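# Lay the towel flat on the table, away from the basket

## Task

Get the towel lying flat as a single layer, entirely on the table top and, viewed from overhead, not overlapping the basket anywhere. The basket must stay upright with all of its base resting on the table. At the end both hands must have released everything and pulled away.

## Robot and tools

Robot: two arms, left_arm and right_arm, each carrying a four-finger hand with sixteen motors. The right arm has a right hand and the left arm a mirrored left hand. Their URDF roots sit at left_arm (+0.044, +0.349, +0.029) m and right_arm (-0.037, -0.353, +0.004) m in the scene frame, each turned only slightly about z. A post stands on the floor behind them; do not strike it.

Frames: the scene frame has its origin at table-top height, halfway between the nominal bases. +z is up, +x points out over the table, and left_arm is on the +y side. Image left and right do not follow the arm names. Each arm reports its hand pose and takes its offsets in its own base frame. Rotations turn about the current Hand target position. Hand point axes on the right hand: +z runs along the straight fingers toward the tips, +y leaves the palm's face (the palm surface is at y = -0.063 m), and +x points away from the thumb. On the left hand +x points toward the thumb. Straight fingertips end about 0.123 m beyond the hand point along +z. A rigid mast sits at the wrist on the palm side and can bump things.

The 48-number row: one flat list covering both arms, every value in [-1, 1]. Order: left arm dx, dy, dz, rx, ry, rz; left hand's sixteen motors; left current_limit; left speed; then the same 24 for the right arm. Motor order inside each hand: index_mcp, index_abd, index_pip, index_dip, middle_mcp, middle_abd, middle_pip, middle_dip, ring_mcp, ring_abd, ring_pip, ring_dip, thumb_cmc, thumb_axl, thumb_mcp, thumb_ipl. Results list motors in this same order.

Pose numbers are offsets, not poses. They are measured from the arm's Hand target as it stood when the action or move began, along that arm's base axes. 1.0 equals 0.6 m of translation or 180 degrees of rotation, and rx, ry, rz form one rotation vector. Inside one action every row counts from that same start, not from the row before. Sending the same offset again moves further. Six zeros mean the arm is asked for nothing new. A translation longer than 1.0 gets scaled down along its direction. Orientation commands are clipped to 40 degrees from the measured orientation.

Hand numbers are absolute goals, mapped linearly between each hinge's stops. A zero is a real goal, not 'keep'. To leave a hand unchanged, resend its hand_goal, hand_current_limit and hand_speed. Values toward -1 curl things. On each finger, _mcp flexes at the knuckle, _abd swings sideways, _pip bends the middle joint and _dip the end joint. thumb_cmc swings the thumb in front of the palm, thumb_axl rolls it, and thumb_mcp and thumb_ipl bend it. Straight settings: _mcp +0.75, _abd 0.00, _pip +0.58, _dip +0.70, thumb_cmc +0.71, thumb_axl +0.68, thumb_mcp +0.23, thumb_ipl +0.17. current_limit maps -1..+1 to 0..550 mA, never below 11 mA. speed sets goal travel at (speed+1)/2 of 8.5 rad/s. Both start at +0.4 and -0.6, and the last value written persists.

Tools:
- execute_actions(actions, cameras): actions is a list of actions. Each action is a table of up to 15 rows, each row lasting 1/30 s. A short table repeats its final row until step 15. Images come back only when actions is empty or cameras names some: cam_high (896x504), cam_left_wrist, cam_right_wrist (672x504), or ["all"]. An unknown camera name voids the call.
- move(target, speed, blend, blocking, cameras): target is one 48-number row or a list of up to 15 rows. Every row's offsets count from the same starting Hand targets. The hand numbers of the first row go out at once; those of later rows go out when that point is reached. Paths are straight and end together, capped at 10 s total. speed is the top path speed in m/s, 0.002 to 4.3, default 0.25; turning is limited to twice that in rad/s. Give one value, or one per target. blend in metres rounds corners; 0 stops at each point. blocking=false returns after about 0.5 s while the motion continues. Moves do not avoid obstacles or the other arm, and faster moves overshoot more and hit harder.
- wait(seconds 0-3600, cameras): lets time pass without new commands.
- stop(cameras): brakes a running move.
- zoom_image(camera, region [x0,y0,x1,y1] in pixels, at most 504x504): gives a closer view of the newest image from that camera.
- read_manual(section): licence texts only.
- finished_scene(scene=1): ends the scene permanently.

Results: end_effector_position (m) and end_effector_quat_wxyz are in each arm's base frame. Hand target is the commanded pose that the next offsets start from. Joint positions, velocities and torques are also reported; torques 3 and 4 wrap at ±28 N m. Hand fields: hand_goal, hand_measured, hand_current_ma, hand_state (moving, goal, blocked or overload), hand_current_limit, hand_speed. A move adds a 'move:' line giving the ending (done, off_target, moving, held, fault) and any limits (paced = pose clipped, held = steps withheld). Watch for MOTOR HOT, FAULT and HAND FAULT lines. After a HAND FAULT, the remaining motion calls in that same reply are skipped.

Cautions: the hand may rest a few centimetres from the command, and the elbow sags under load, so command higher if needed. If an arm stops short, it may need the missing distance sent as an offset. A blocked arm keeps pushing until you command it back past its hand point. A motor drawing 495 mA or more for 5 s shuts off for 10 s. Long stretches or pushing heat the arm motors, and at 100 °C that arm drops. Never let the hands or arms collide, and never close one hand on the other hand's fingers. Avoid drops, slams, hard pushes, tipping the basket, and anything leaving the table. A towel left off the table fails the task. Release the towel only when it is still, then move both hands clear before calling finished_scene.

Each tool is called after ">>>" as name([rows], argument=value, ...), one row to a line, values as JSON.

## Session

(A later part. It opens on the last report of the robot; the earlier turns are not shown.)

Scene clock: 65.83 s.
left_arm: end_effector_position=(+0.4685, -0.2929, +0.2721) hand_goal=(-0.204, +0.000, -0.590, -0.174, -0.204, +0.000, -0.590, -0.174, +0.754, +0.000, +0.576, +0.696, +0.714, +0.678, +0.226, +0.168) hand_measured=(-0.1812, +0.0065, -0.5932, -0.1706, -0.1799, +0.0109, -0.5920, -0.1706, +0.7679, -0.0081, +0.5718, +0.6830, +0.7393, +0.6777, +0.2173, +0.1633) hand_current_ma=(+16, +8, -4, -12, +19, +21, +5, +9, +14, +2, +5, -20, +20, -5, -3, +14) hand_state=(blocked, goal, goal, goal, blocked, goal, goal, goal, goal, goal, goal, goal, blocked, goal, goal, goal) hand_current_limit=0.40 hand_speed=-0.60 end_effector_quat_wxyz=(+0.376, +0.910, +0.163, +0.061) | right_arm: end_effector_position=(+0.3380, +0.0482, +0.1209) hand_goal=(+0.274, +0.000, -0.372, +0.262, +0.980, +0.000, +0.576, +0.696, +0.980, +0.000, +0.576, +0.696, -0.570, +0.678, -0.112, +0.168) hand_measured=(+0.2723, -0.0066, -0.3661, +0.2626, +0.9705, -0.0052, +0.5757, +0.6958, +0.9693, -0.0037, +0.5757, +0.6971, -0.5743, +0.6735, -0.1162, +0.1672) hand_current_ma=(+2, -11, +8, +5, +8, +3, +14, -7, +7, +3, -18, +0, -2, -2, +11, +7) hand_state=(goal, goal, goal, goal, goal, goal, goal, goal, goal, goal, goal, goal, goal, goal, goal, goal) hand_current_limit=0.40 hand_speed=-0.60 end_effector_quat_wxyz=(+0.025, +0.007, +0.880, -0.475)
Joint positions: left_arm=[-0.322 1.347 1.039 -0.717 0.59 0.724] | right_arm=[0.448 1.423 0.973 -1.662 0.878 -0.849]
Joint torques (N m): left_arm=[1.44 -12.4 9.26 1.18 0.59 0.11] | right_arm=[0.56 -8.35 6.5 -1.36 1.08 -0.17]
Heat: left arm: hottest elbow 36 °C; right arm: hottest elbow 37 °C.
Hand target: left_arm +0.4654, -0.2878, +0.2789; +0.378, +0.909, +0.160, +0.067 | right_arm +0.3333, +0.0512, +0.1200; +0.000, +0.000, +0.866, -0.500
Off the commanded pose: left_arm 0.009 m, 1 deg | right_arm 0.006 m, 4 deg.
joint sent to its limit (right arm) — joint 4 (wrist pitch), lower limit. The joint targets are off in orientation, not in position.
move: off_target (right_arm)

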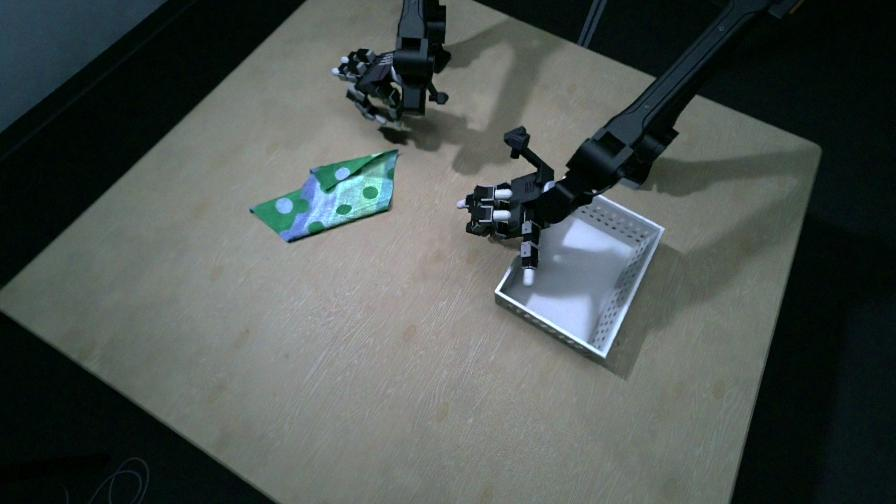

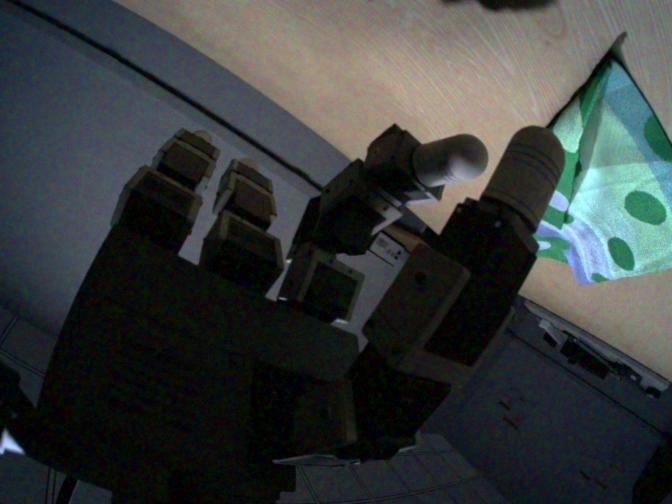

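>>> move(target=[0,0,0,0,0,0,-0.205,0,-0.591,-0.174,-0.205,0,-0.591,-0.174,0.754,0,0.576,0.696,0.714,0.678,0.226,0.168,0.4,-0.6,0.075,0.045,-0.07,0,0,0,0.274,0,-0.372,0.261,0.98,0,0.576,0.696,0.98,0,0.576,0.696,-0.571,0.678,-0.112,0.168,0.4,-0.6], speed=0.15, cameras=["cam_high","cam_right_wrist"])

>>> zoom_image(camera="cam_high", region=[330, 80, 450, 200])

Scene clock: 68.50 s.
left_arm: end_effector_position=(+0.4685, -0.2929, +0.2721) hand_goal=(-0.204, +0.000, -0.590, -0.174, -0.204, +0.000, -0.590, -0.174, +0.754, +0.000, +0.576, +0.696, +0.714, +0.678, +0.226, +0.168) hand_measured=(-0.1824, +0.0080, -0.5932, -0.1706, -0.1799, +0.0109, -0.5932, -0.1693, +0.7679, -0.0081, +0.5705, +0.6843, +0.7393, +0.6777, +0.2183, +0.1633) hand_current_ma=(+36, +11, -18, +8, +21, +16, +13, -1, +4, +16, +0, -7, +10, -2, -19, -19) hand_state=(blocked, goal, goal, goal, blocked, goal, goal, goal, goal, goal, goal, goal, blocked, goal, goal, goal) hand_current_limit=0.40 hand_speed=-0.60 end_effector_quat_wxyz=(+0.376, +0.910, +0.163, +0.061) | right_arm: end_effector_position=(+0.3692, +0.0685, +0.0712) hand_goal=(+0.274, +0.000, -0.372, +0.262, +0.980, +0.000, +0.576, +0.696, +0.980, +0.000, +0.576, +0.696, -0.570, +0.678, -0.112, +0.168) hand_measured=(+0.2723, -0.0008, -0.3661, +0.2626, +0.9693, +0.0007, +0.5757, +0.6971, +0.9693, -0.0008, +0.5757, +0.6971, -0.5667, +0.6798, -0.1152, +0.1681) hand_current_ma=(+4, -7, +11, +14, +6, -2, +0, +3, -2, -2, -10, -4, +2, -3, +9, +10) hand_state=(goal, goal, goal, goal, goal, goal, goal, goal, goal, goal, goal, goal, goal, goal, goal, goal) hand_current_limit=0.40 hand_speed=-0.60 end_effector_quat_wxyz=(-0.009, -0.003, +0.865, -0.502)
Joint positions: left_arm=[-0.322 1.347 1.039 -0.717 0.59 0.724] | right_arm=[0.47 1.657 1.064 -1.662 0.877 -0.778]
Joint torques (N m): left_arm=[1.08 -12.34 9.28 1.21 0.62 0.11] | right_arm=[1.14 -10.34 8.23 -1.55 0.6 0.01]
Heat: left arm: hottest elbow 36 °C; right arm: hottest elbow 36 °C.
Hand target: left_arm +0.4654, -0.2878, +0.2789; +0.378, +0.909, +0.160, +0.067 | right_arm +0.3783, +0.0782, +0.0781; +0.000, +0.000, +0.866, -0.500
Off the commanded pose: left_arm 0.009 m, 1 deg | right_arm 0.015 m, 1 deg.
joint sent to its limit (right arm) — joint 4 (wrist pitch), lower limit. The joint targets still meet the commanded pose.
move: off_target (right_arm)

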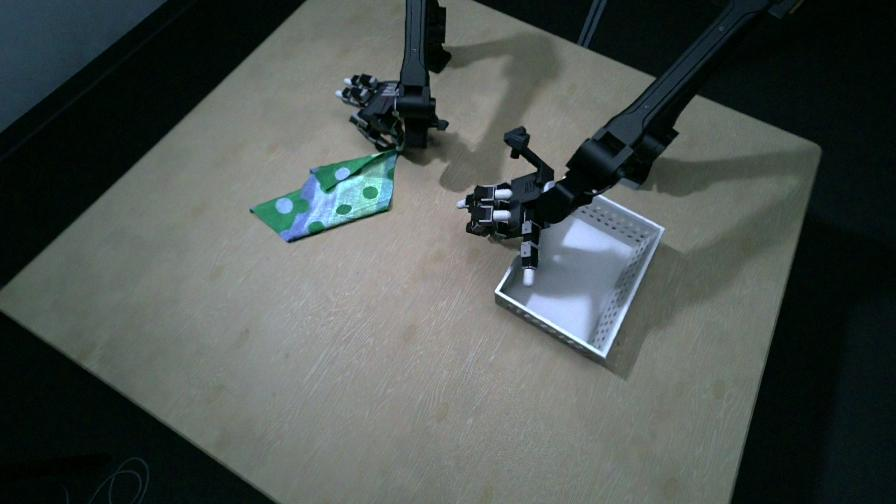

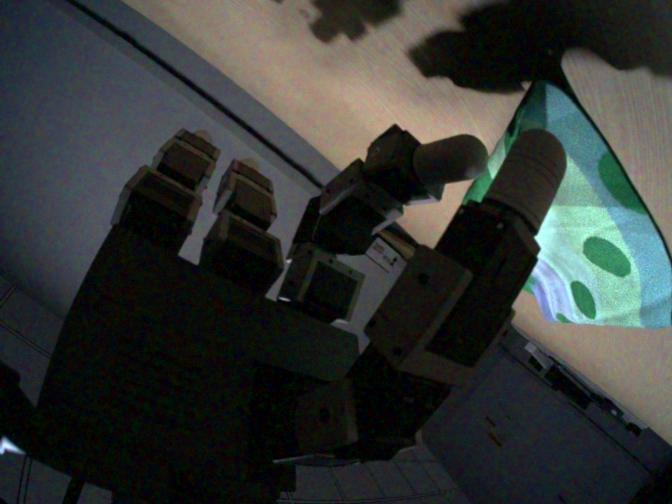

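Scaled by 4.200 from the camera's image (finer frame: 1280x720).

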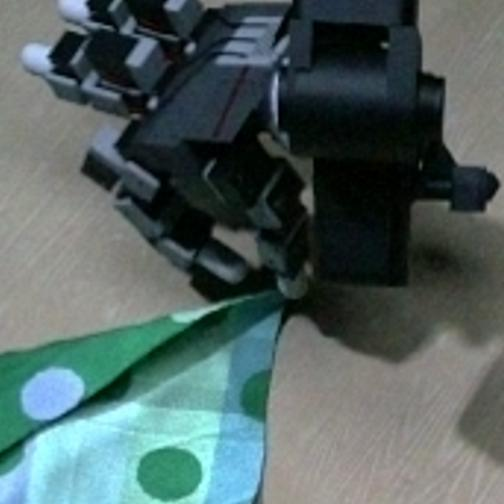

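>>> move(target=[0,0,0,0,0,0,-0.205,0,-0.591,-0.174,-0.205,0,-0.591,-0.174,0.754,0,0.576,0.696,0.714,0.678,0.226,0.168,0.4,-0.6,0.033,0.0122,-0.042,0,0,0,0.274,0,-0.372,0.261,0.98,0,0.576,0.696,0.98,0,0.576,0.696,-0.571,0.678,-0.112,0.168,0.4,-0.6], speed=0.1, cameras=["cam_high","cam_right_wrist"])

>>> zoom_image(camera="cam_high", region=[330, 80, 450, 200])

Scene clock: 69.83 s.
left_arm: end_effector_position=(+0.4685, -0.2929, +0.2721) hand_goal=(-0.204, +0.000, -0.590, -0.174, -0.204, +0.000, -0.590, -0.174, +0.754, +0.000, +0.576, +0.696, +0.714, +0.678, +0.226, +0.168) hand_measured=(-0.1836, +0.0065, -0.5932, -0.1706, -0.1787, +0.0109, -0.5920, -0.1706, +0.7679, -0.0096, +0.5718, +0.6830, +0.7381, +0.6767, +0.2173, +0.1624) hand_current_ma=(+13, -1, -10, -22, +17, +19, +14, -25, +5, -5, +9, -16, +20, -1, -21, -14) hand_state=(blocked, goal, goal, goal, blocked, goal, goal, goal, goal, goal, goal, goal, blocked, goal, goal, goal) hand_current_limit=0.40 hand_speed=-0.60 end_effector_quat_wxyz=(+0.376, +0.910, +0.163, +0.061) | right_arm: end_effector_position=(+0.3830, +0.0755, +0.0489) hand_goal=(+0.274, +0.000, -0.372, +0.262, +0.980, +0.000, +0.576, +0.696, +0.980, +0.000, +0.576, +0.696, -0.570, +0.678, -0.112, +0.168) hand_measured=(+0.2723, -0.0023, -0.3661, +0.2626, +0.9693, +0.0007, +0.5757, +0.6958, +0.9693, -0.0008, +0.5757, +0.6958, -0.5667, +0.6798, -0.1152, +0.1681) hand_current_ma=(-1, -9, +20, +8, +10, +6, +6, +3, +4, -9, -5, -4, +7, -14, +0, +20) hand_state=(goal, goal, goal, goal, goal, goal, goal, goal, goal, goal, goal, goal, goal, goal, goal, goal) hand_current_limit=0.40 hand_speed=-0.60 end_effector_quat_wxyz=(-0.019, -0.009, +0.862, -0.507)
Joint positions: left_arm=[-0.322 1.347 1.039 -0.717 0.59 0.724] | right_arm=[0.47 1.743 1.104 -1.642 0.877 -0.778]
Joint torques (N m): left_arm=[1.2 -12.51 9.28 1.2 0.64 0.11] | right_arm=[1.38 -11.22 8.05 -0.65 0.78 0.01]
Heat: left arm: hottest elbow 36 °C; right arm: hottest elbow 36 °C.
Hand target: left_arm +0.4654, -0.2878, +0.2789; +0.378, +0.909, +0.160, +0.067 | right_arm +0.3981, +0.0855, +0.0528; +0.000, +0.000, +0.866, -0.500
Off the commanded pose: left_arm 0.009 m, 1 deg | right_arm 0.019 m, 3 deg.
move: off_target (right_arm)

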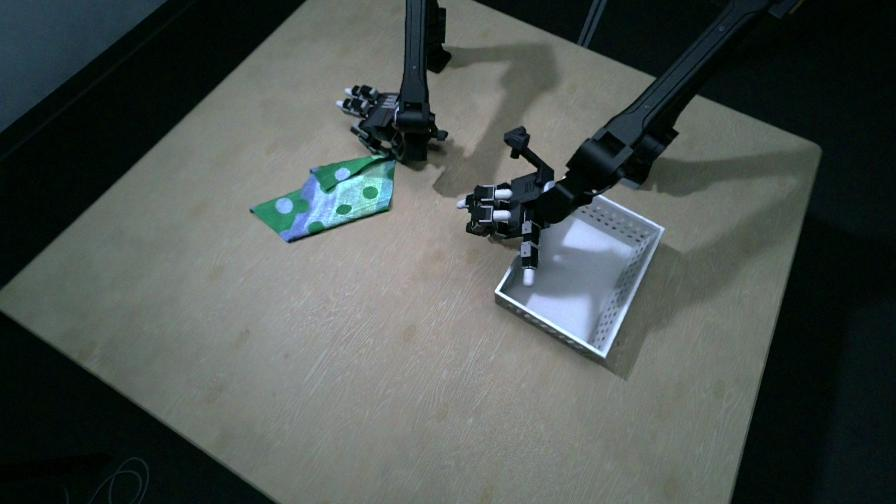

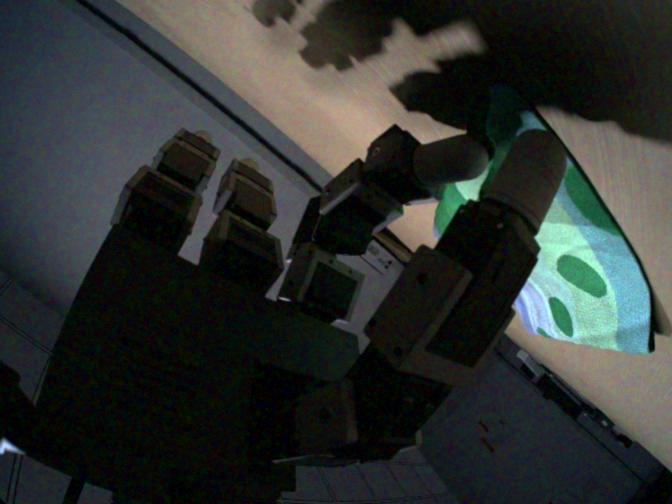

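Scaled by 4.200 from the camera's image (finer frame: 1280x720).

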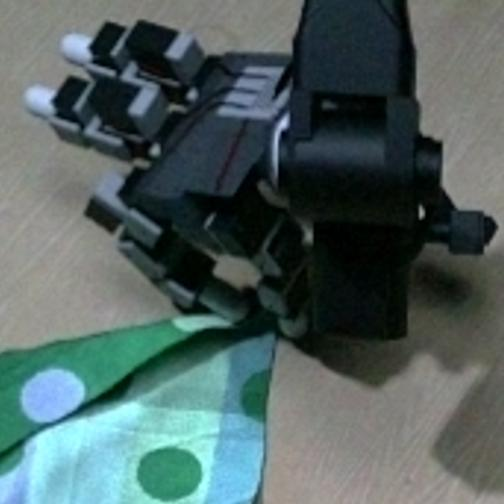

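>>> move([
  [0,0,0,0,0,0,-0.205,0,-0.591,-0.174,-0.205,0,-0.591,-0.174,0.754,0,0.576,0.696,0.714,0.678,0.226,0.168,0.4,-0.6,0.01,0.003,-0.022,0,0,0,0.274,0,-0.372,0.261,0.98,0,0.576,0.696,0.98,0,0.576,0.696,-0.571,0.678,-0.112,0.168,0.4,-0.6],
], speed=0.1, cameras=["cam_right_wrist"])

>>> zoom_image(camera="cam_right_wrist", region=[360, 40, 672, 360])

Scene clock: 70.73 s.
left_arm: end_effector_position=(+0.4685, -0.2929, +0.2721) hand_goal=(-0.204, +0.000, -0.590, -0.174, -0.204, +0.000, -0.590, -0.174, +0.754, +0.000, +0.576, +0.696, +0.714, +0.678, +0.226, +0.168) hand_measured=(-0.1836, +0.0065, -0.5932, -0.1693, -0.1787, +0.0109, -0.5920, -0.1693, +0.7679, -0.0081, +0.5705, +0.6830, +0.7393, +0.6777, +0.2173, +0.1633) hand_current_ma=(+6, +9, -2, -1, +29, +37, -7, -18, -7, +13, -26, -17, +26, +8, +6, +1) hand_state=(blocked, goal, goal, goal, blocked, goal, goal, goal, goal, goal, goal, goal, blocked, goal, goal, goal) hand_current_limit=0.40 hand_speed=-0.60 end_effector_quat_wxyz=(+0.376, +0.910, +0.163, +0.061) | right_arm: end_effector_position=(+0.3899, +0.0788, +0.0383) hand_goal=(+0.274, +0.000, -0.372, +0.262, +0.980, +0.000, +0.576, +0.696, +0.980, +0.000, +0.576, +0.696, -0.570, +0.678, -0.112, +0.168) hand_measured=(+0.2699, -0.0052, -0.3815, +0.2562, +0.9693, -0.0008, +0.5770, +0.6958, +0.9693, -0.0008, +0.5757, +0.6971, -0.5667, +0.6798, -0.1152, +0.1681) hand_current_ma=(-4, -3, +3, +12, +6, +7, +3, -3, +2, +4, -24, +9, +3, -14, -2, +12) hand_state=(goal, goal, goal, goal, goal, goal, goal, goal, goal, goal, goal, goal, goal, goal, goal, goal) hand_current_limit=0.40 hand_speed=-0.60 end_effector_quat_wxyz=(-0.016, -0.008, +0.862, -0.506)
Joint positions: left_arm=[-0.322 1.347 1.039 -0.717 0.59 0.724] | right_arm=[0.47 1.772 1.114 -1.615 0.878 -0.778]
Joint torques (N m): left_arm=[1.61 -12.57 9.25 1.1 0.62 0.1] | right_arm=[0.5 -11.81 7.8 -0.55 0.82 -0.02]
Heat: left arm: hottest elbow 36 °C; right arm: hottest elbow 36 °C.
Hand target: left_arm +0.4654, -0.2878, +0.2789; +0.378, +0.909, +0.160, +0.067 | right_arm +0.4042, +0.0874, +0.0396; +0.000, +0.001, +0.866, -0.500
Off the commanded pose: left_arm 0.009 m, 1 deg | right_arm 0.017 m, 2 deg.
move: off_target (right_arm)

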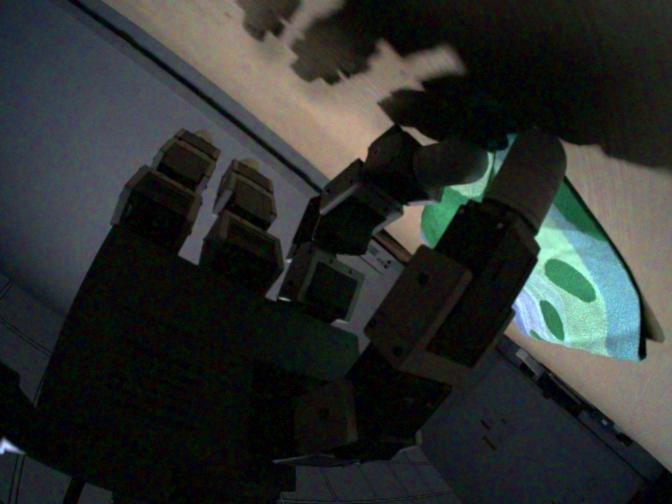

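Scaled by 1.575 from the camera's image (finer frame: 960x720).

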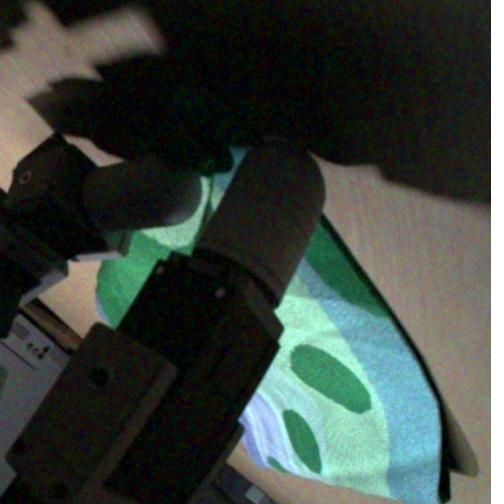

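>>> move(target=[0,0,0,0,0,0,-0.205,0,-0.591,-0.174,-0.205,0,-0.591,-0.174,0.754,0,0.576,0.696,0.714,0.678,0.226,0.168,0.4,-0.6,0,0,0.004,0,0,0,-0.22,0,-0.08,0.333,0.98,0,0.576,0.696,0.98,0,0.576,0.696,-0.571,0.678,-0.13,0.168,0.4,-0.8], speed=0.1, cameras=["cam_high","cam_right_wrist"])

>>> zoom_image(camera="cam_right_wrist", region=[360, 40, 672, 360])

>>> zoom_image(camera="cam_high", region=[330, 80, 450, 200])

Scene clock: 72.37 s.
left_arm: end_effector_position=(+0.4685, -0.2929, +0.2721) hand_goal=(-0.204, +0.000, -0.590, -0.174, -0.204, +0.000, -0.590, -0.174, +0.754, +0.000, +0.576, +0.696, +0.714, +0.678, +0.226, +0.168) hand_measured=(-0.1824, +0.0065, -0.5920, -0.1693, -0.1787, +0.0109, -0.5932, -0.1693, +0.7679, -0.0081, +0.5718, +0.6830, +0.7393, +0.6777, +0.2173, +0.1633) hand_current_ma=(+6, +10, -8, -12, +34, +28, +0, -5, +10, -3, -6, -9, +20, -12, +3, -3) hand_state=(blocked, goal, goal, goal, blocked, goal, goal, goal, goal, goal, goal, goal, blocked, goal, goal, goal) hand_current_limit=0.40 hand_speed=-0.60 end_effector_quat_wxyz=(+0.376, +0.910, +0.163, +0.061) | right_arm: end_effector_position=(+0.3925, +0.0795, +0.0398) hand_goal=(-0.220, +0.000, -0.080, +0.334, +0.980, +0.000, +0.576, +0.696, +0.980, +0.000, +0.576, +0.696, -0.570, +0.678, -0.130, +0.168) hand_measured=(-0.1076, -0.0008, -0.0479, +0.3441, +0.9693, +0.0007, +0.5757, +0.6958, +0.9693, -0.0008, +0.5757, +0.6971, -0.5667, +0.6809, -0.1024, +0.1795) hand_current_ma=(+164, -6, +23, +12, +8, +21, +5, -5, +3, -4, -12, -8, -1, -5, +19, +10) hand_state=(blocked, goal, blocked, goal, goal, goal, goal, goal, goal, goal, goal, goal, goal, goal, blocked, goal) hand_current_limit=0.40 hand_speed=-0.80 end_effector_quat_wxyz=(-0.013, -0.007, +0.862, -0.506)
Joint positions: left_arm=[-0.322 1.347 1.039 -0.717 0.59 0.724] | right_arm=[0.47 1.772 1.119 -1.615 0.881 -0.777]
Joint torques (N m): left_arm=[1.08 -12.28 9.22 1.17 0.63 0.12] | right_arm=[0.21 -11.4 7.35 -0.79 0.64 -0.01]
Heat: left arm: hottest elbow 36 °C; right arm: hottest elbow 36 °C.
Hand target: left_arm +0.4654, -0.2878, +0.2789; +0.378, +0.909, +0.160, +0.067 | right_arm +0.4042, +0.0873, +0.0420; +0.000, +0.000, +0.866, -0.500
Off the commanded pose: left_arm 0.009 m, 1 deg | right_arm 0.014 m, 2 deg.
move: off_target (right_arm)

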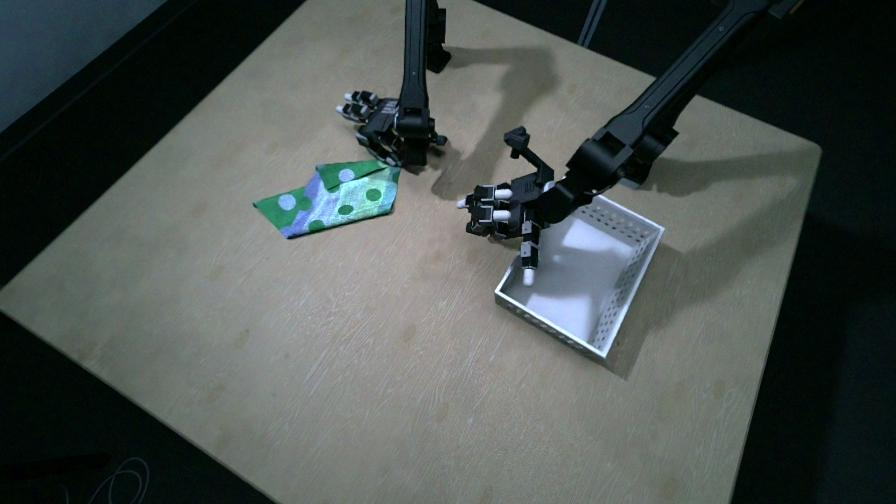

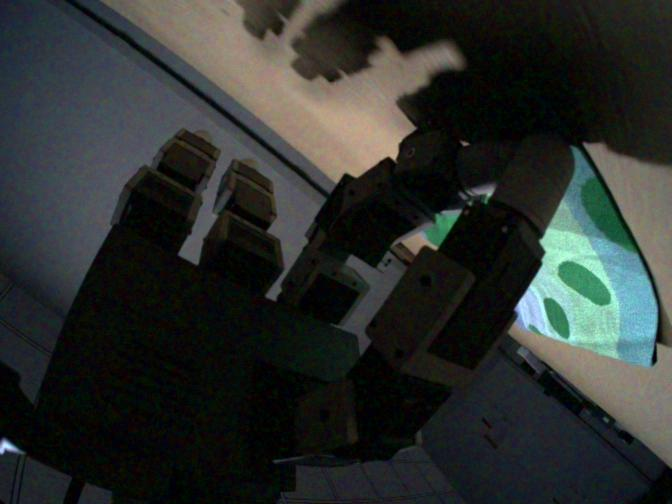

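Scaled by 1.575 from the camera's image (finer frame: 960x720).

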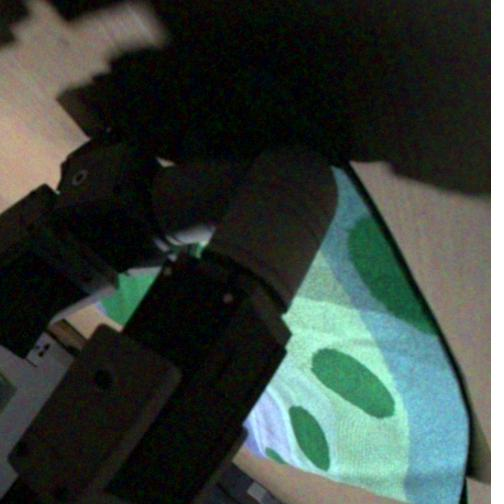

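Scaled by 4.200 from the camera's image (finer frame: 1280x720).

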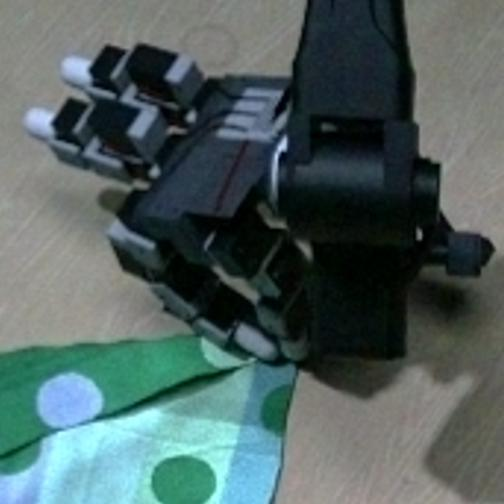

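>>> move(target=[0,0,0,0,0,0,-0.205,0,-0.591,-0.174,-0.205,0,-0.591,-0.174,0.754,0,0.576,0.696,0.714,0.678,0.226,0.168,0.4,-0.6,0,0,0.15,0,0,0,-0.3,0,-0.08,0.333,0.98,0,0.576,0.696,0.98,0,0.576,0.696,-0.571,0.678,-0.15,0.168,0.5,-0.8], speed=0.12, cameras=["cam_high","cam_right_wrist"])

>>> zoom_image(camera="cam_high", region=[230, 60, 450, 260])

Scene clock: 74.10 s.
left_arm: end_effector_position=(+0.4685, -0.2929, +0.2721) hand_goal=(-0.204, +0.000, -0.590, -0.174, -0.204, +0.000, -0.590, -0.174, +0.754, +0.000, +0.576, +0.696, +0.714, +0.678, +0.226, +0.168) hand_measured=(-0.1824, +0.0065, -0.5932, -0.1706, -0.1787, +0.0109, -0.5920, -0.1706, +0.7679, -0.0096, +0.5705, +0.6830, +0.7393, +0.6767, +0.2173, +0.1633) hand_current_ma=(+6, +10, -16, +15, +11, +11, -17, +2, -19, +10, -10, -27, +13, +1, +3, -19) hand_state=(blocked, goal, goal, goal, blocked, goal, goal, goal, goal, goal, goal, goal, blocked, goal, goal, goal) hand_current_limit=0.40 hand_speed=-0.60 end_effector_quat_wxyz=(+0.376, +0.910, +0.163, +0.061) | right_arm: end_effector_position=(+0.3955, +0.0873, +0.1178) hand_goal=(-0.300, +0.000, -0.080, +0.334, +0.980, +0.000, +0.576, +0.696, +0.980, +0.000, +0.576, +0.696, -0.570, +0.678, -0.150, +0.168) hand_measured=(-0.1305, -0.0008, -0.0248, +0.3531, +0.9693, -0.0008, +0.5757, +0.6971, +0.9693, -0.0008, +0.5757, +0.6971, -0.5667, +0.6798, -0.0994, +0.1910) hand_current_ma=(+346, -8, +46, +15, +7, +7, -4, -2, +8, -5, -11, +1, -4, -10, +45, +23) hand_state=(blocked, goal, blocked, goal, goal, goal, goal, goal, goal, goal, goal, goal, goal, goal, blocked, blocked) hand_current_limit=0.50 hand_speed=-0.80 end_effector_quat_wxyz=(+0.026, -0.021, +0.880, -0.473)
Joint positions: left_arm=[-0.322 1.347 1.039 -0.717 0.59 0.724] | right_arm=[0.47 1.588 1.155 -1.66 0.882 -0.899]
Joint torques (N m): left_arm=[1.03 -12.34 9.35 1.29 0.6 0.12] | right_arm=[-0.85 -11.81 9.28 -1.39 1.02 -0.17]
Heat: left arm: hottest elbow 36 °C; right arm: hottest elbow 36 °C.
Hand target: left_arm +0.4654, -0.2878, +0.2789; +0.378, +0.909, +0.160, +0.067 | right_arm +0.4041, +0.0873, +0.1320; +0.000, +0.000, +0.866, -0.500
Off the commanded pose: left_arm 0.009 m, 1 deg | right_arm 0.017 m, 5 deg.
joint sent to its limit (right arm) — joint 4 (wrist pitch), lower limit. The joint targets are off in orientation, not in position.
move: off_target (right_arm)

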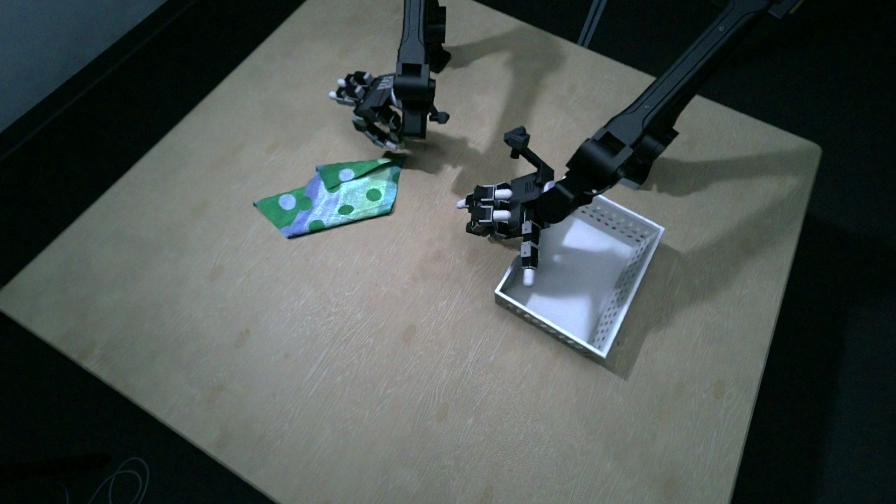

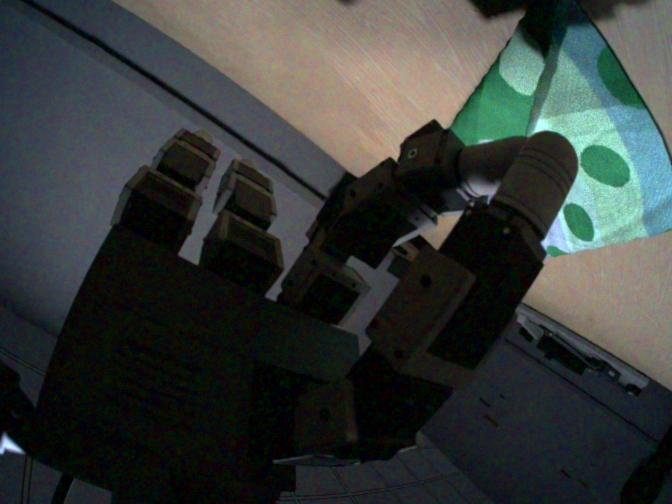

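Scaled by 2.291 from the camera's image (finer frame: 1280x720).

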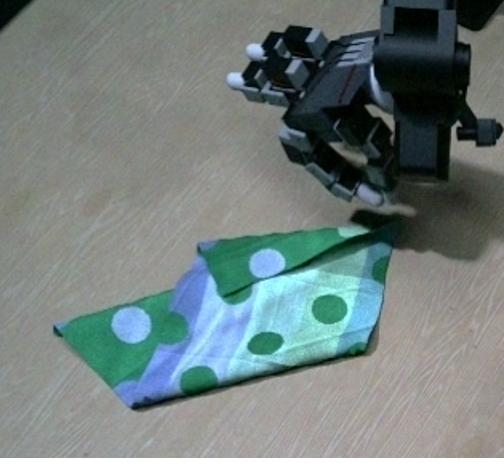

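>>> move([
  [0,0,0,0,0,0,-0.205,0,-0.591,-0.174,-0.205,0,-0.591,-0.174,0.754,0,0.576,0.696,0.714,0.678,0.226,0.168,0.4,-0.6,0.012,0.0545,-0.09,0,0,0,0.274,0,-0.372,0.261,0.98,0,0.576,0.696,0.98,0,0.576,0.696,-0.571,0.678,-0.112,0.168,0.4,-0.4],
], speed=0.12, cameras=["cam_high","cam_right_wrist"])

>>> zoom_image(camera="cam_high", region=[330, 80, 450, 200])

Scene clock: 76.10 s.
left_arm: end_effector_position=(+0.4685, -0.2929, +0.2721) hand_goal=(-0.204, +0.000, -0.590, -0.174, -0.204, +0.000, -0.590, -0.174, +0.754, +0.000, +0.576, +0.696, +0.714, +0.678, +0.226, +0.168) hand_measured=(-0.1836, +0.0065, -0.5932, -0.1693, -0.1787, +0.0109, -0.5932, -0.1693, +0.7679, -0.0081, +0.5705, +0.6830, +0.7393, +0.6777, +0.2183, +0.1633) hand_current_ma=(+13, +4, -9, -6, +27, -1, +2, -8, -4, +12, -18, -4, +31, -17, +11, -22) hand_state=(blocked, goal, goal, goal, blocked, goal, goal, goal, goal, goal, goal, goal, blocked, goal, goal, goal) hand_current_limit=0.40 hand_speed=-0.60 end_effector_quat_wxyz=(+0.376, +0.910, +0.163, +0.061) | right_arm: end_effector_position=(+0.4030, +0.1104, +0.0695) hand_goal=(+0.274, +0.000, -0.372, +0.262, +0.980, +0.000, +0.576, +0.696, +0.980, +0.000, +0.576, +0.696, -0.570, +0.678, -0.112, +0.168) hand_measured=(+0.2735, +0.0036, -0.3649, +0.2664, +0.9693, -0.0008, +0.5757, +0.6971, +0.9681, -0.0008, +0.5757, +0.6958, -0.5667, +0.6777, -0.1103, +0.1700) hand_current_ma=(+1, -5, +4, +10, +5, +8, -3, +1, +7, +3, -10, +3, +8, +0, +10, +4) hand_state=(goal, goal, goal, goal, goal, goal, goal, goal, goal, goal, goal, goal, goal, goal, goal, goal) hand_current_limit=0.40 hand_speed=-0.40 end_effector_quat_wxyz=(+0.007, -0.013, +0.874, -0.485)
Joint positions: left_arm=[-0.322 1.347 1.039 -0.717 0.59 0.724] | right_arm=[0.513 1.737 1.186 -1.66 0.851 -0.79]
Joint torques (N m): left_arm=[1.44 -12.16 9.29 1.24 0.62 0.12] | right_arm=[0.91 -12.04 8.47 -1.55 0.67 0.07]
Heat: left arm: hottest elbow 36 °C; right arm: hottest elbow 36 °C.
Hand target: left_arm +0.4654, -0.2878, +0.2789; +0.378, +0.909, +0.160, +0.067 | right_arm +0.4113, +0.1200, +0.0780; +0.000, +0.000, +0.866, -0.500
Off the commanded pose: left_arm 0.009 m, 1 deg | right_arm 0.015 m, 3 deg.
joint sent to its limit (right arm) — joint 4 (wrist pitch), lower limit. The joint targets are off in orientation, not in position.
move: off_target (right_arm)

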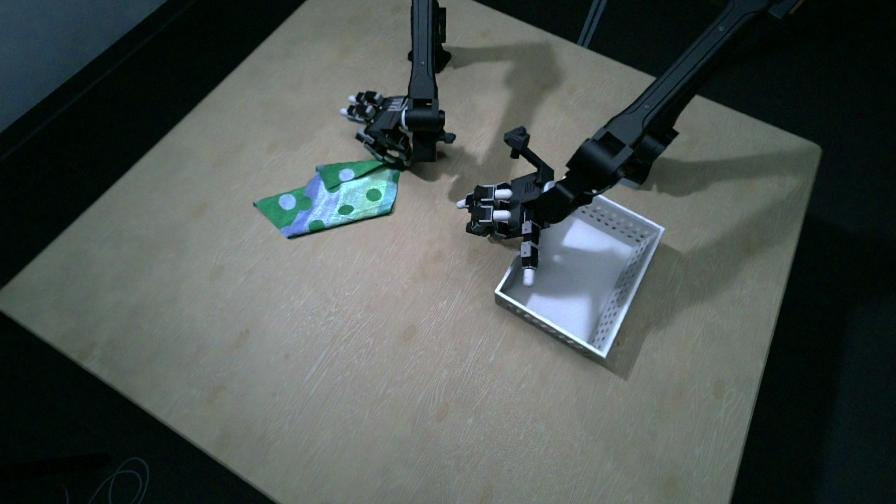

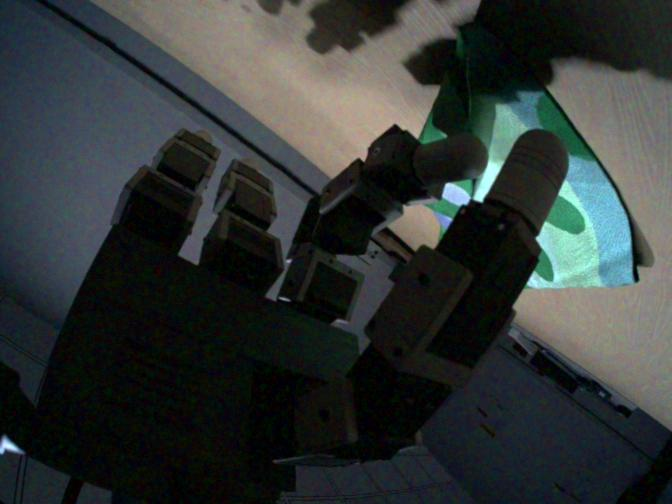

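Scaled by 4.200 from the camera's image (finer frame: 1280x720).

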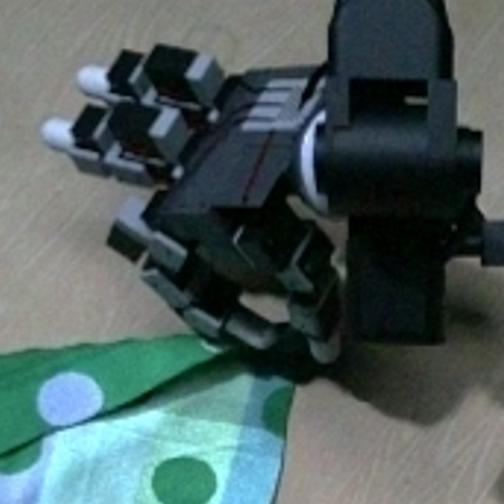

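>>> move([
  [0,0,0,0,0,0,-0.205,0,-0.591,-0.174,-0.205,0,-0.591,-0.174,0.754,0,0.576,0.696,0.714,0.678,0.226,0.168,0.4,-0.6,0.0,0.01,-0.0783,0,0,0,0.274,0,-0.372,0.261,0.98,0,0.576,0.696,0.98,0,0.576,0.696,-0.571,0.678,-0.112,0.168,0.4,-0.8],
], speed=0.08, cameras=["cam_right_wrist"])

>>> zoom_image(camera="cam_right_wrist", region=[360, 40, 672, 360])

Scene clock: 77.60 s.
left_arm: end_effector_position=(+0.4685, -0.2929, +0.2721) hand_goal=(-0.204, +0.000, -0.590, -0.174, -0.204, +0.000, -0.590, -0.174, +0.754, +0.000, +0.576, +0.696, +0.714, +0.678, +0.226, +0.168) hand_measured=(-0.1824, +0.0080, -0.5932, -0.1706, -0.1787, +0.0124, -0.5932, -0.1693, +0.7679, -0.0081, +0.5705, +0.6830, +0.7393, +0.6767, +0.2173, +0.1633) hand_current_ma=(+22, +27, -16, -10, +15, +14, -15, -11, +7, -5, +3, -26, +25, +0, -4, -7) hand_state=(blocked, goal, goal, goal, blocked, goal, goal, goal, goal, goal, goal, goal, blocked, goal, goal, goal) hand_current_limit=0.40 hand_speed=-0.60 end_effector_quat_wxyz=(+0.376, +0.910, +0.163, +0.061) | right_arm: end_effector_position=(+0.4045, +0.1149, +0.0341) hand_goal=(+0.274, +0.000, -0.372, +0.262, +0.980, +0.000, +0.576, +0.696, +0.980, +0.000, +0.576, +0.696, -0.570, +0.678, -0.112, +0.168) hand_measured=(+0.2807, -0.0140, -0.3790, +0.2588, +0.9693, +0.0007, +0.5757, +0.6958, +0.9693, -0.0008, +0.5757, +0.6971, -0.5667, +0.6798, -0.1103, +0.1700) hand_current_ma=(-2, -12, +8, +10, +0, +6, +0, -6, +3, +1, -7, +6, +6, -8, +0, +7) hand_state=(goal, goal, goal, goal, goal, goal, goal, goal, goal, goal, goal, goal, goal, goal, goal, goal) hand_current_limit=0.40 hand_speed=-0.80 end_effector_quat_wxyz=(-0.005, +0.000, +0.865, -0.502)
Joint positions: left_arm=[-0.322 1.347 1.039 -0.717 0.59 0.724] | right_arm=[0.529 1.839 1.197 -1.661 0.842 -0.703]
Joint torques (N m): left_arm=[1.2 -12.45 9.32 1.2 0.62 0.11] | right_arm=[1.44 -11.75 7.65 -1.32 0.43 0.02]
Heat: left arm: hottest elbow 36 °C; right arm: hottest elbow 36 °C.
Hand target: left_arm +0.4654, -0.2878, +0.2789; +0.378, +0.909, +0.160, +0.067 | right_arm +0.4114, +0.1260, +0.0310; +0.000, +0.000, +0.866, -0.500
Off the commanded pose: left_arm 0.009 m, 1 deg | right_arm 0.013 m, 1 deg.
move: off_target (right_arm)

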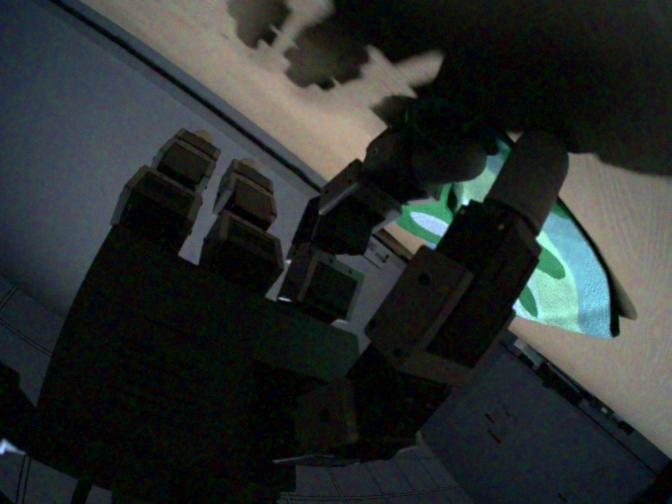

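Scaled by 1.575 from the camera's image (finer frame: 960x720).

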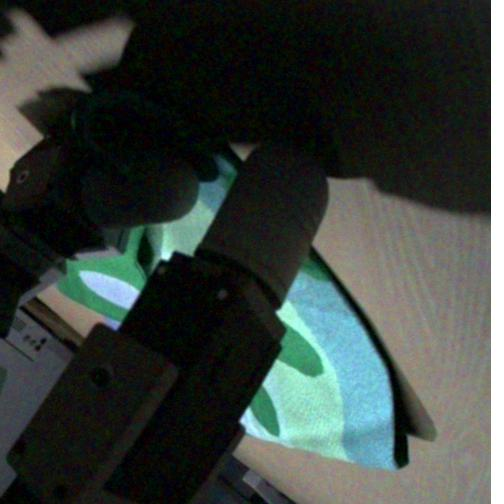

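>>> move([
  [0,0,0,0,0,0,-0.205,0,-0.591,-0.174,-0.205,0,-0.591,-0.174,0.754,0,0.576,0.696,0.714,0.678,0.226,0.168,0.4,-0.6,0.0,0.0,-0.008,0,0,0,0.274,0,-0.372,0.261,0.98,0,0.576,0.696,0.98,0,0.576,0.696,-0.571,0.678,-0.112,0.168,0.4,-0.8],
  [0,0,0,0,0,0,-0.205,0,-0.591,-0.174,-0.205,0,-0.591,-0.174,0.754,0,0.576,0.696,0.714,0.678,0.226,0.168,0.4,-0.6,0.0,0.0,-0.008,0,0,0,-0.3,0,-0.08,0.333,0.98,0,0.576,0.696,0.98,0,0.576,0.696,-0.571,0.678,-0.16,0.168,0.6,-0.8],
  [0,0,0,0,0,0,-0.205,0,-0.591,-0.174,-0.205,0,-0.591,-0.174,0.754,0,0.576,0.696,0.714,0.678,0.226,0.168,0.4,-0.6,0.0,0.0,0.1,0,0,0,-0.3,0,-0.08,0.333,0.98,0,0.576,0.696,0.98,0,0.576,0.696,-0.571,0.678,-0.16,0.168,0.6,-0.8],
], speed=0.1, cameras=["cam_high","cam_right_wrist"])

>>> zoom_image(camera="cam_high", region=[230, 60, 450, 260])

Scene clock: 80.83 s.
left_arm: end_effector_position=(+0.4685, -0.2929, +0.2721) hand_goal=(-0.204, +0.000, -0.590, -0.174, -0.204, +0.000, -0.590, -0.174, +0.754, +0.000, +0.576, +0.696, +0.714, +0.678, +0.226, +0.168) hand_measured=(-0.1824, +0.0080, -0.5932, -0.1693, -0.1787, +0.0109, -0.5932, -0.1693, +0.7679, -0.0081, +0.5718, +0.6830, +0.7393, +0.6777, +0.2173, +0.1633) hand_current_ma=(+3, +16, +1, -13, +16, +13, -13, +12, +3, -11, +12, -25, +30, +3, -3, +3) hand_state=(blocked, goal, goal, goal, blocked, goal, goal, goal, goal, goal, goal, goal, blocked, goal, goal, goal) hand_current_limit=0.40 hand_speed=-0.60 end_effector_quat_wxyz=(+0.376, +0.910, +0.163, +0.061) | right_arm: end_effector_position=(+0.4082, +0.1218, +0.0820) hand_goal=(-0.300, +0.000, -0.080, +0.334, +0.980, +0.000, +0.576, +0.696, +0.980, +0.000, +0.576, +0.696, -0.570, +0.678, -0.160, +0.168) hand_measured=(-0.1221, -0.0037, -0.0210, +0.3543, +0.9681, +0.0007, +0.5757, +0.6958, +0.9693, +0.0007, +0.5757, +0.6958, -0.5642, +0.6820, -0.1083, +0.1910) hand_current_ma=(+379, -12, +55, +11, +2, +16, -2, -5, +16, -3, -8, +9, +6, +4, +65, +22) hand_state=(blocked, goal, blocked, blocked, goal, goal, goal, goal, goal, goal, goal, goal, goal, goal, blocked, blocked) hand_current_limit=0.60 hand_speed=-0.80 end_effector_quat_wxyz=(+0.023, -0.010, +0.879, -0.475)
Joint positions: left_arm=[-0.322 1.347 1.039 -0.717 0.59 0.724] | right_arm=[0.529 1.719 1.207 -1.665 0.843 -0.786]
Joint torques (N m): left_arm=[0.85 -12.04 9.24 1.18 0.61 0.13] | right_arm=[0.32 -12.75 7.6 -1.43 0.8 -0.11]
Heat: left arm: hottest elbow 36 °C; right arm: hottest elbow 36 °C.
Hand target: left_arm +0.4654, -0.2878, +0.2789; +0.378, +0.909, +0.160, +0.067 | right_arm +0.4113, +0.1260, +0.0910; +0.000, +0.000, +0.866, -0.500
Off the commanded pose: left_arm 0.009 m, 1 deg | right_arm 0.010 m, 4 deg.
joint sent to its limit (right arm) — joint 4 (wrist pitch), lower limit. The joint targets are off in orientation, not in position.
move: off_target (right_arm); target 2's new numbers were sent with right_arm's hand 0.015 m and 1 deg from that target

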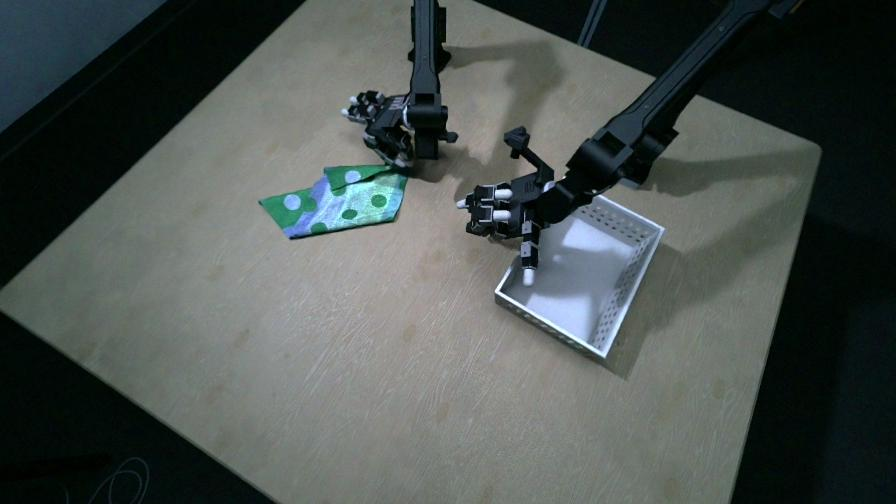

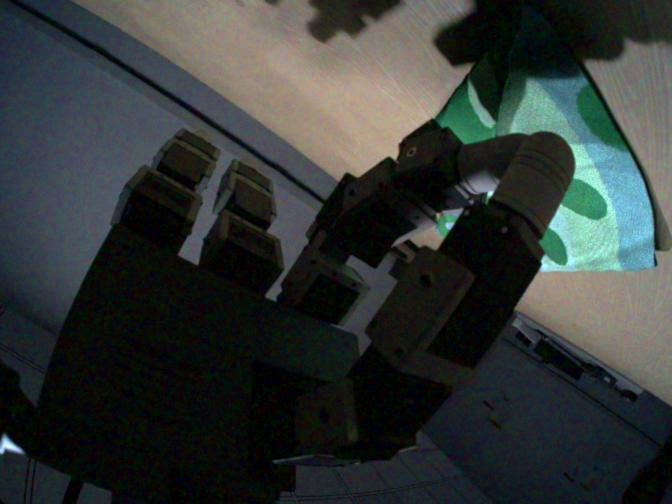

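Scaled by 2.291 from the camera's image (finer frame: 1280x720).

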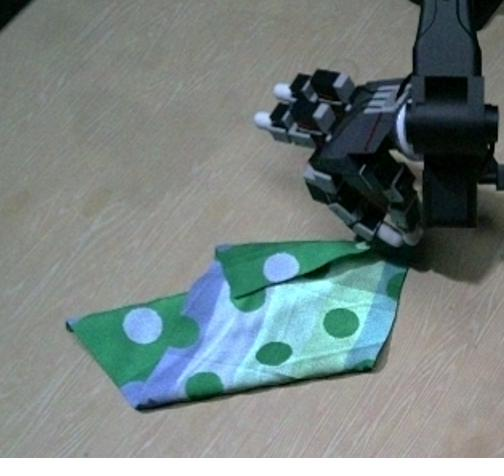

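>>> move([
  [0,0,0,0,0,0,-0.205,0,-0.591,-0.174,-0.205,0,-0.591,-0.174,0.754,0,0.576,0.696,0.714,0.678,0.226,0.168,0.4,-0.6,0.081,0.005,-0.02,0,0,0,0.274,0,-0.372,0.261,0.98,0,0.576,0.696,0.98,0,0.576,0.696,-0.571,0.678,-0.112,0.168,0.4,-0.4],
], speed=0.12, cameras=["cam_high","cam_right_wrist"])

>>> zoom_image(camera="cam_high", region=[330, 80, 450, 200])

>>> zoom_image(camera="cam_right_wrist", region=[360, 0, 672, 320])

Scene clock: 82.70 s.
left_arm: end_effector_position=(+0.4685, -0.2929, +0.2721) hand_goal=(-0.204, +0.000, -0.590, -0.174, -0.204, +0.000, -0.590, -0.174, +0.754, +0.000, +0.576, +0.696, +0.714, +0.678, +0.226, +0.168) hand_measured=(-0.1824, +0.0080, -0.5932, -0.1706, -0.1787, +0.0109, -0.5932, -0.1693, +0.7679, -0.0081, +0.5705, +0.6830, +0.7393, +0.6777, +0.2173, +0.1633) hand_current_ma=(+14, +14, -4, +2, +1, +18, -5, -13, +23, -1, -10, -6, +52, -12, -8, -4) hand_state=(blocked, goal, goal, goal, blocked, goal, goal, goal, goal, goal, goal, goal, blocked, goal, goal, goal) hand_current_limit=0.40 hand_speed=-0.60 end_effector_quat_wxyz=(+0.376, +0.910, +0.163, +0.061) | right_arm: end_effector_position=(+0.4491, +0.1290, +0.0710) hand_goal=(+0.274, +0.000, -0.372, +0.262, +0.980, +0.000, +0.576, +0.696, +0.980, +0.000, +0.576, +0.696, -0.570, +0.678, -0.112, +0.168) hand_measured=(+0.2735, +0.0036, -0.3649, +0.2664, +0.9693, +0.0007, +0.5757, +0.6958, +0.9681, -0.0008, +0.5757, +0.6971, -0.5655, +0.6820, -0.1103, +0.1700) hand_current_ma=(+2, -4, +7, +11, +10, +6, +14, +1, +7, +4, -6, +7, +3, -2, -2, +7) hand_state=(goal, goal, goal, goal, goal, goal, goal, goal, goal, goal, goal, goal, goal, goal, goal, goal) hand_current_limit=0.40 hand_speed=-0.40 end_effector_quat_wxyz=(+0.020, -0.013, +0.877, -0.481)
Joint positions: left_arm=[-0.322 1.347 1.039 -0.717 0.59 0.724] | right_arm=[0.501 1.826 1.326 -1.665 0.866 -0.819]
Joint torques (N m): left_arm=[1.08 -12.51 9.28 1.25 0.6 0.11] | right_arm=[-0.91 -13.04 9.02 -1.37 1.03 -0.17]
Heat: left arm: hottest elbow 36 °C; right arm: hottest elbow 37 °C.
Hand target: left_arm +0.4654, -0.2878, +0.2789; +0.378, +0.909, +0.160, +0.067 | right_arm +0.4599, +0.1290, +0.0790; +0.000, +0.000, +0.866, -0.500
Off the commanded pose: left_arm 0.009 m, 1 deg | right_arm 0.013 m, 4 deg.
joint sent to its limit (right arm) — joint 4 (wrist pitch), lower limit. The joint targets are off in orientation, not in position.
move: off_target (right_arm)

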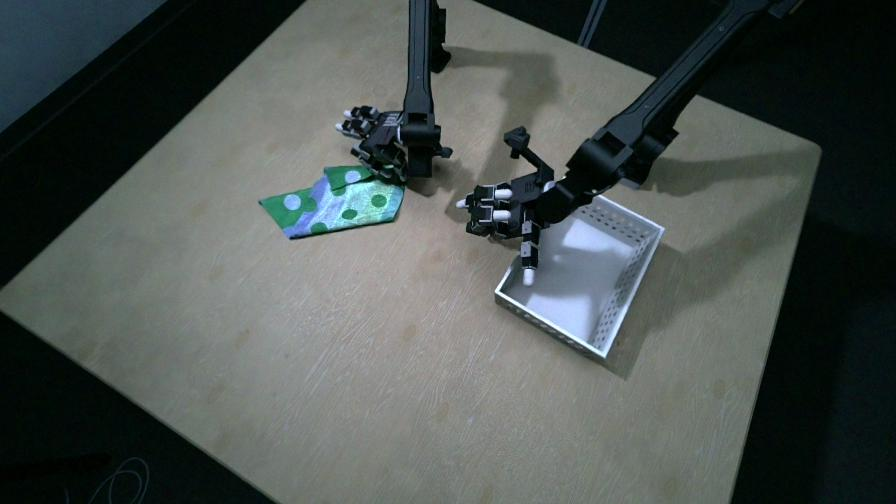

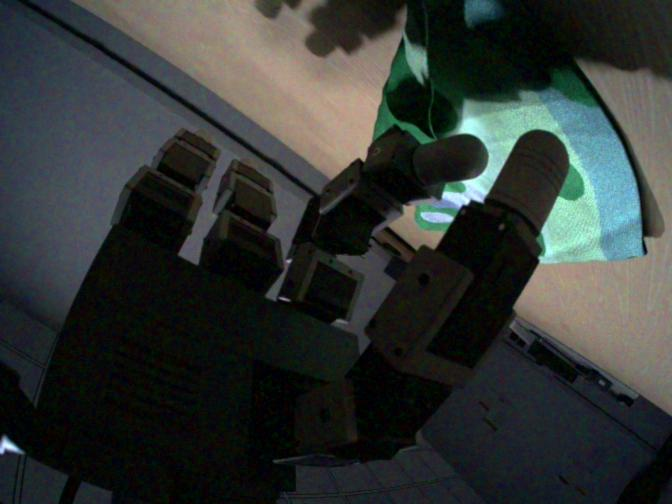

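Scaled by 4.200 from the camera's image (finer frame: 1280x720).

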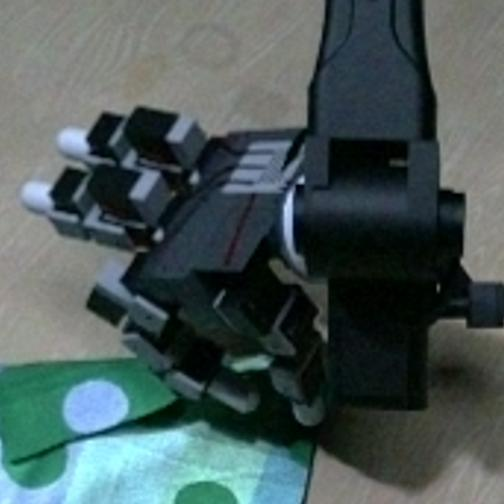

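Scaled by 1.575 from the camera's image (finer frame: 960x720).

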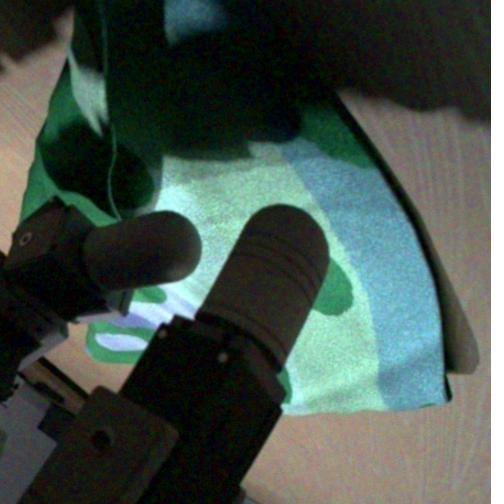

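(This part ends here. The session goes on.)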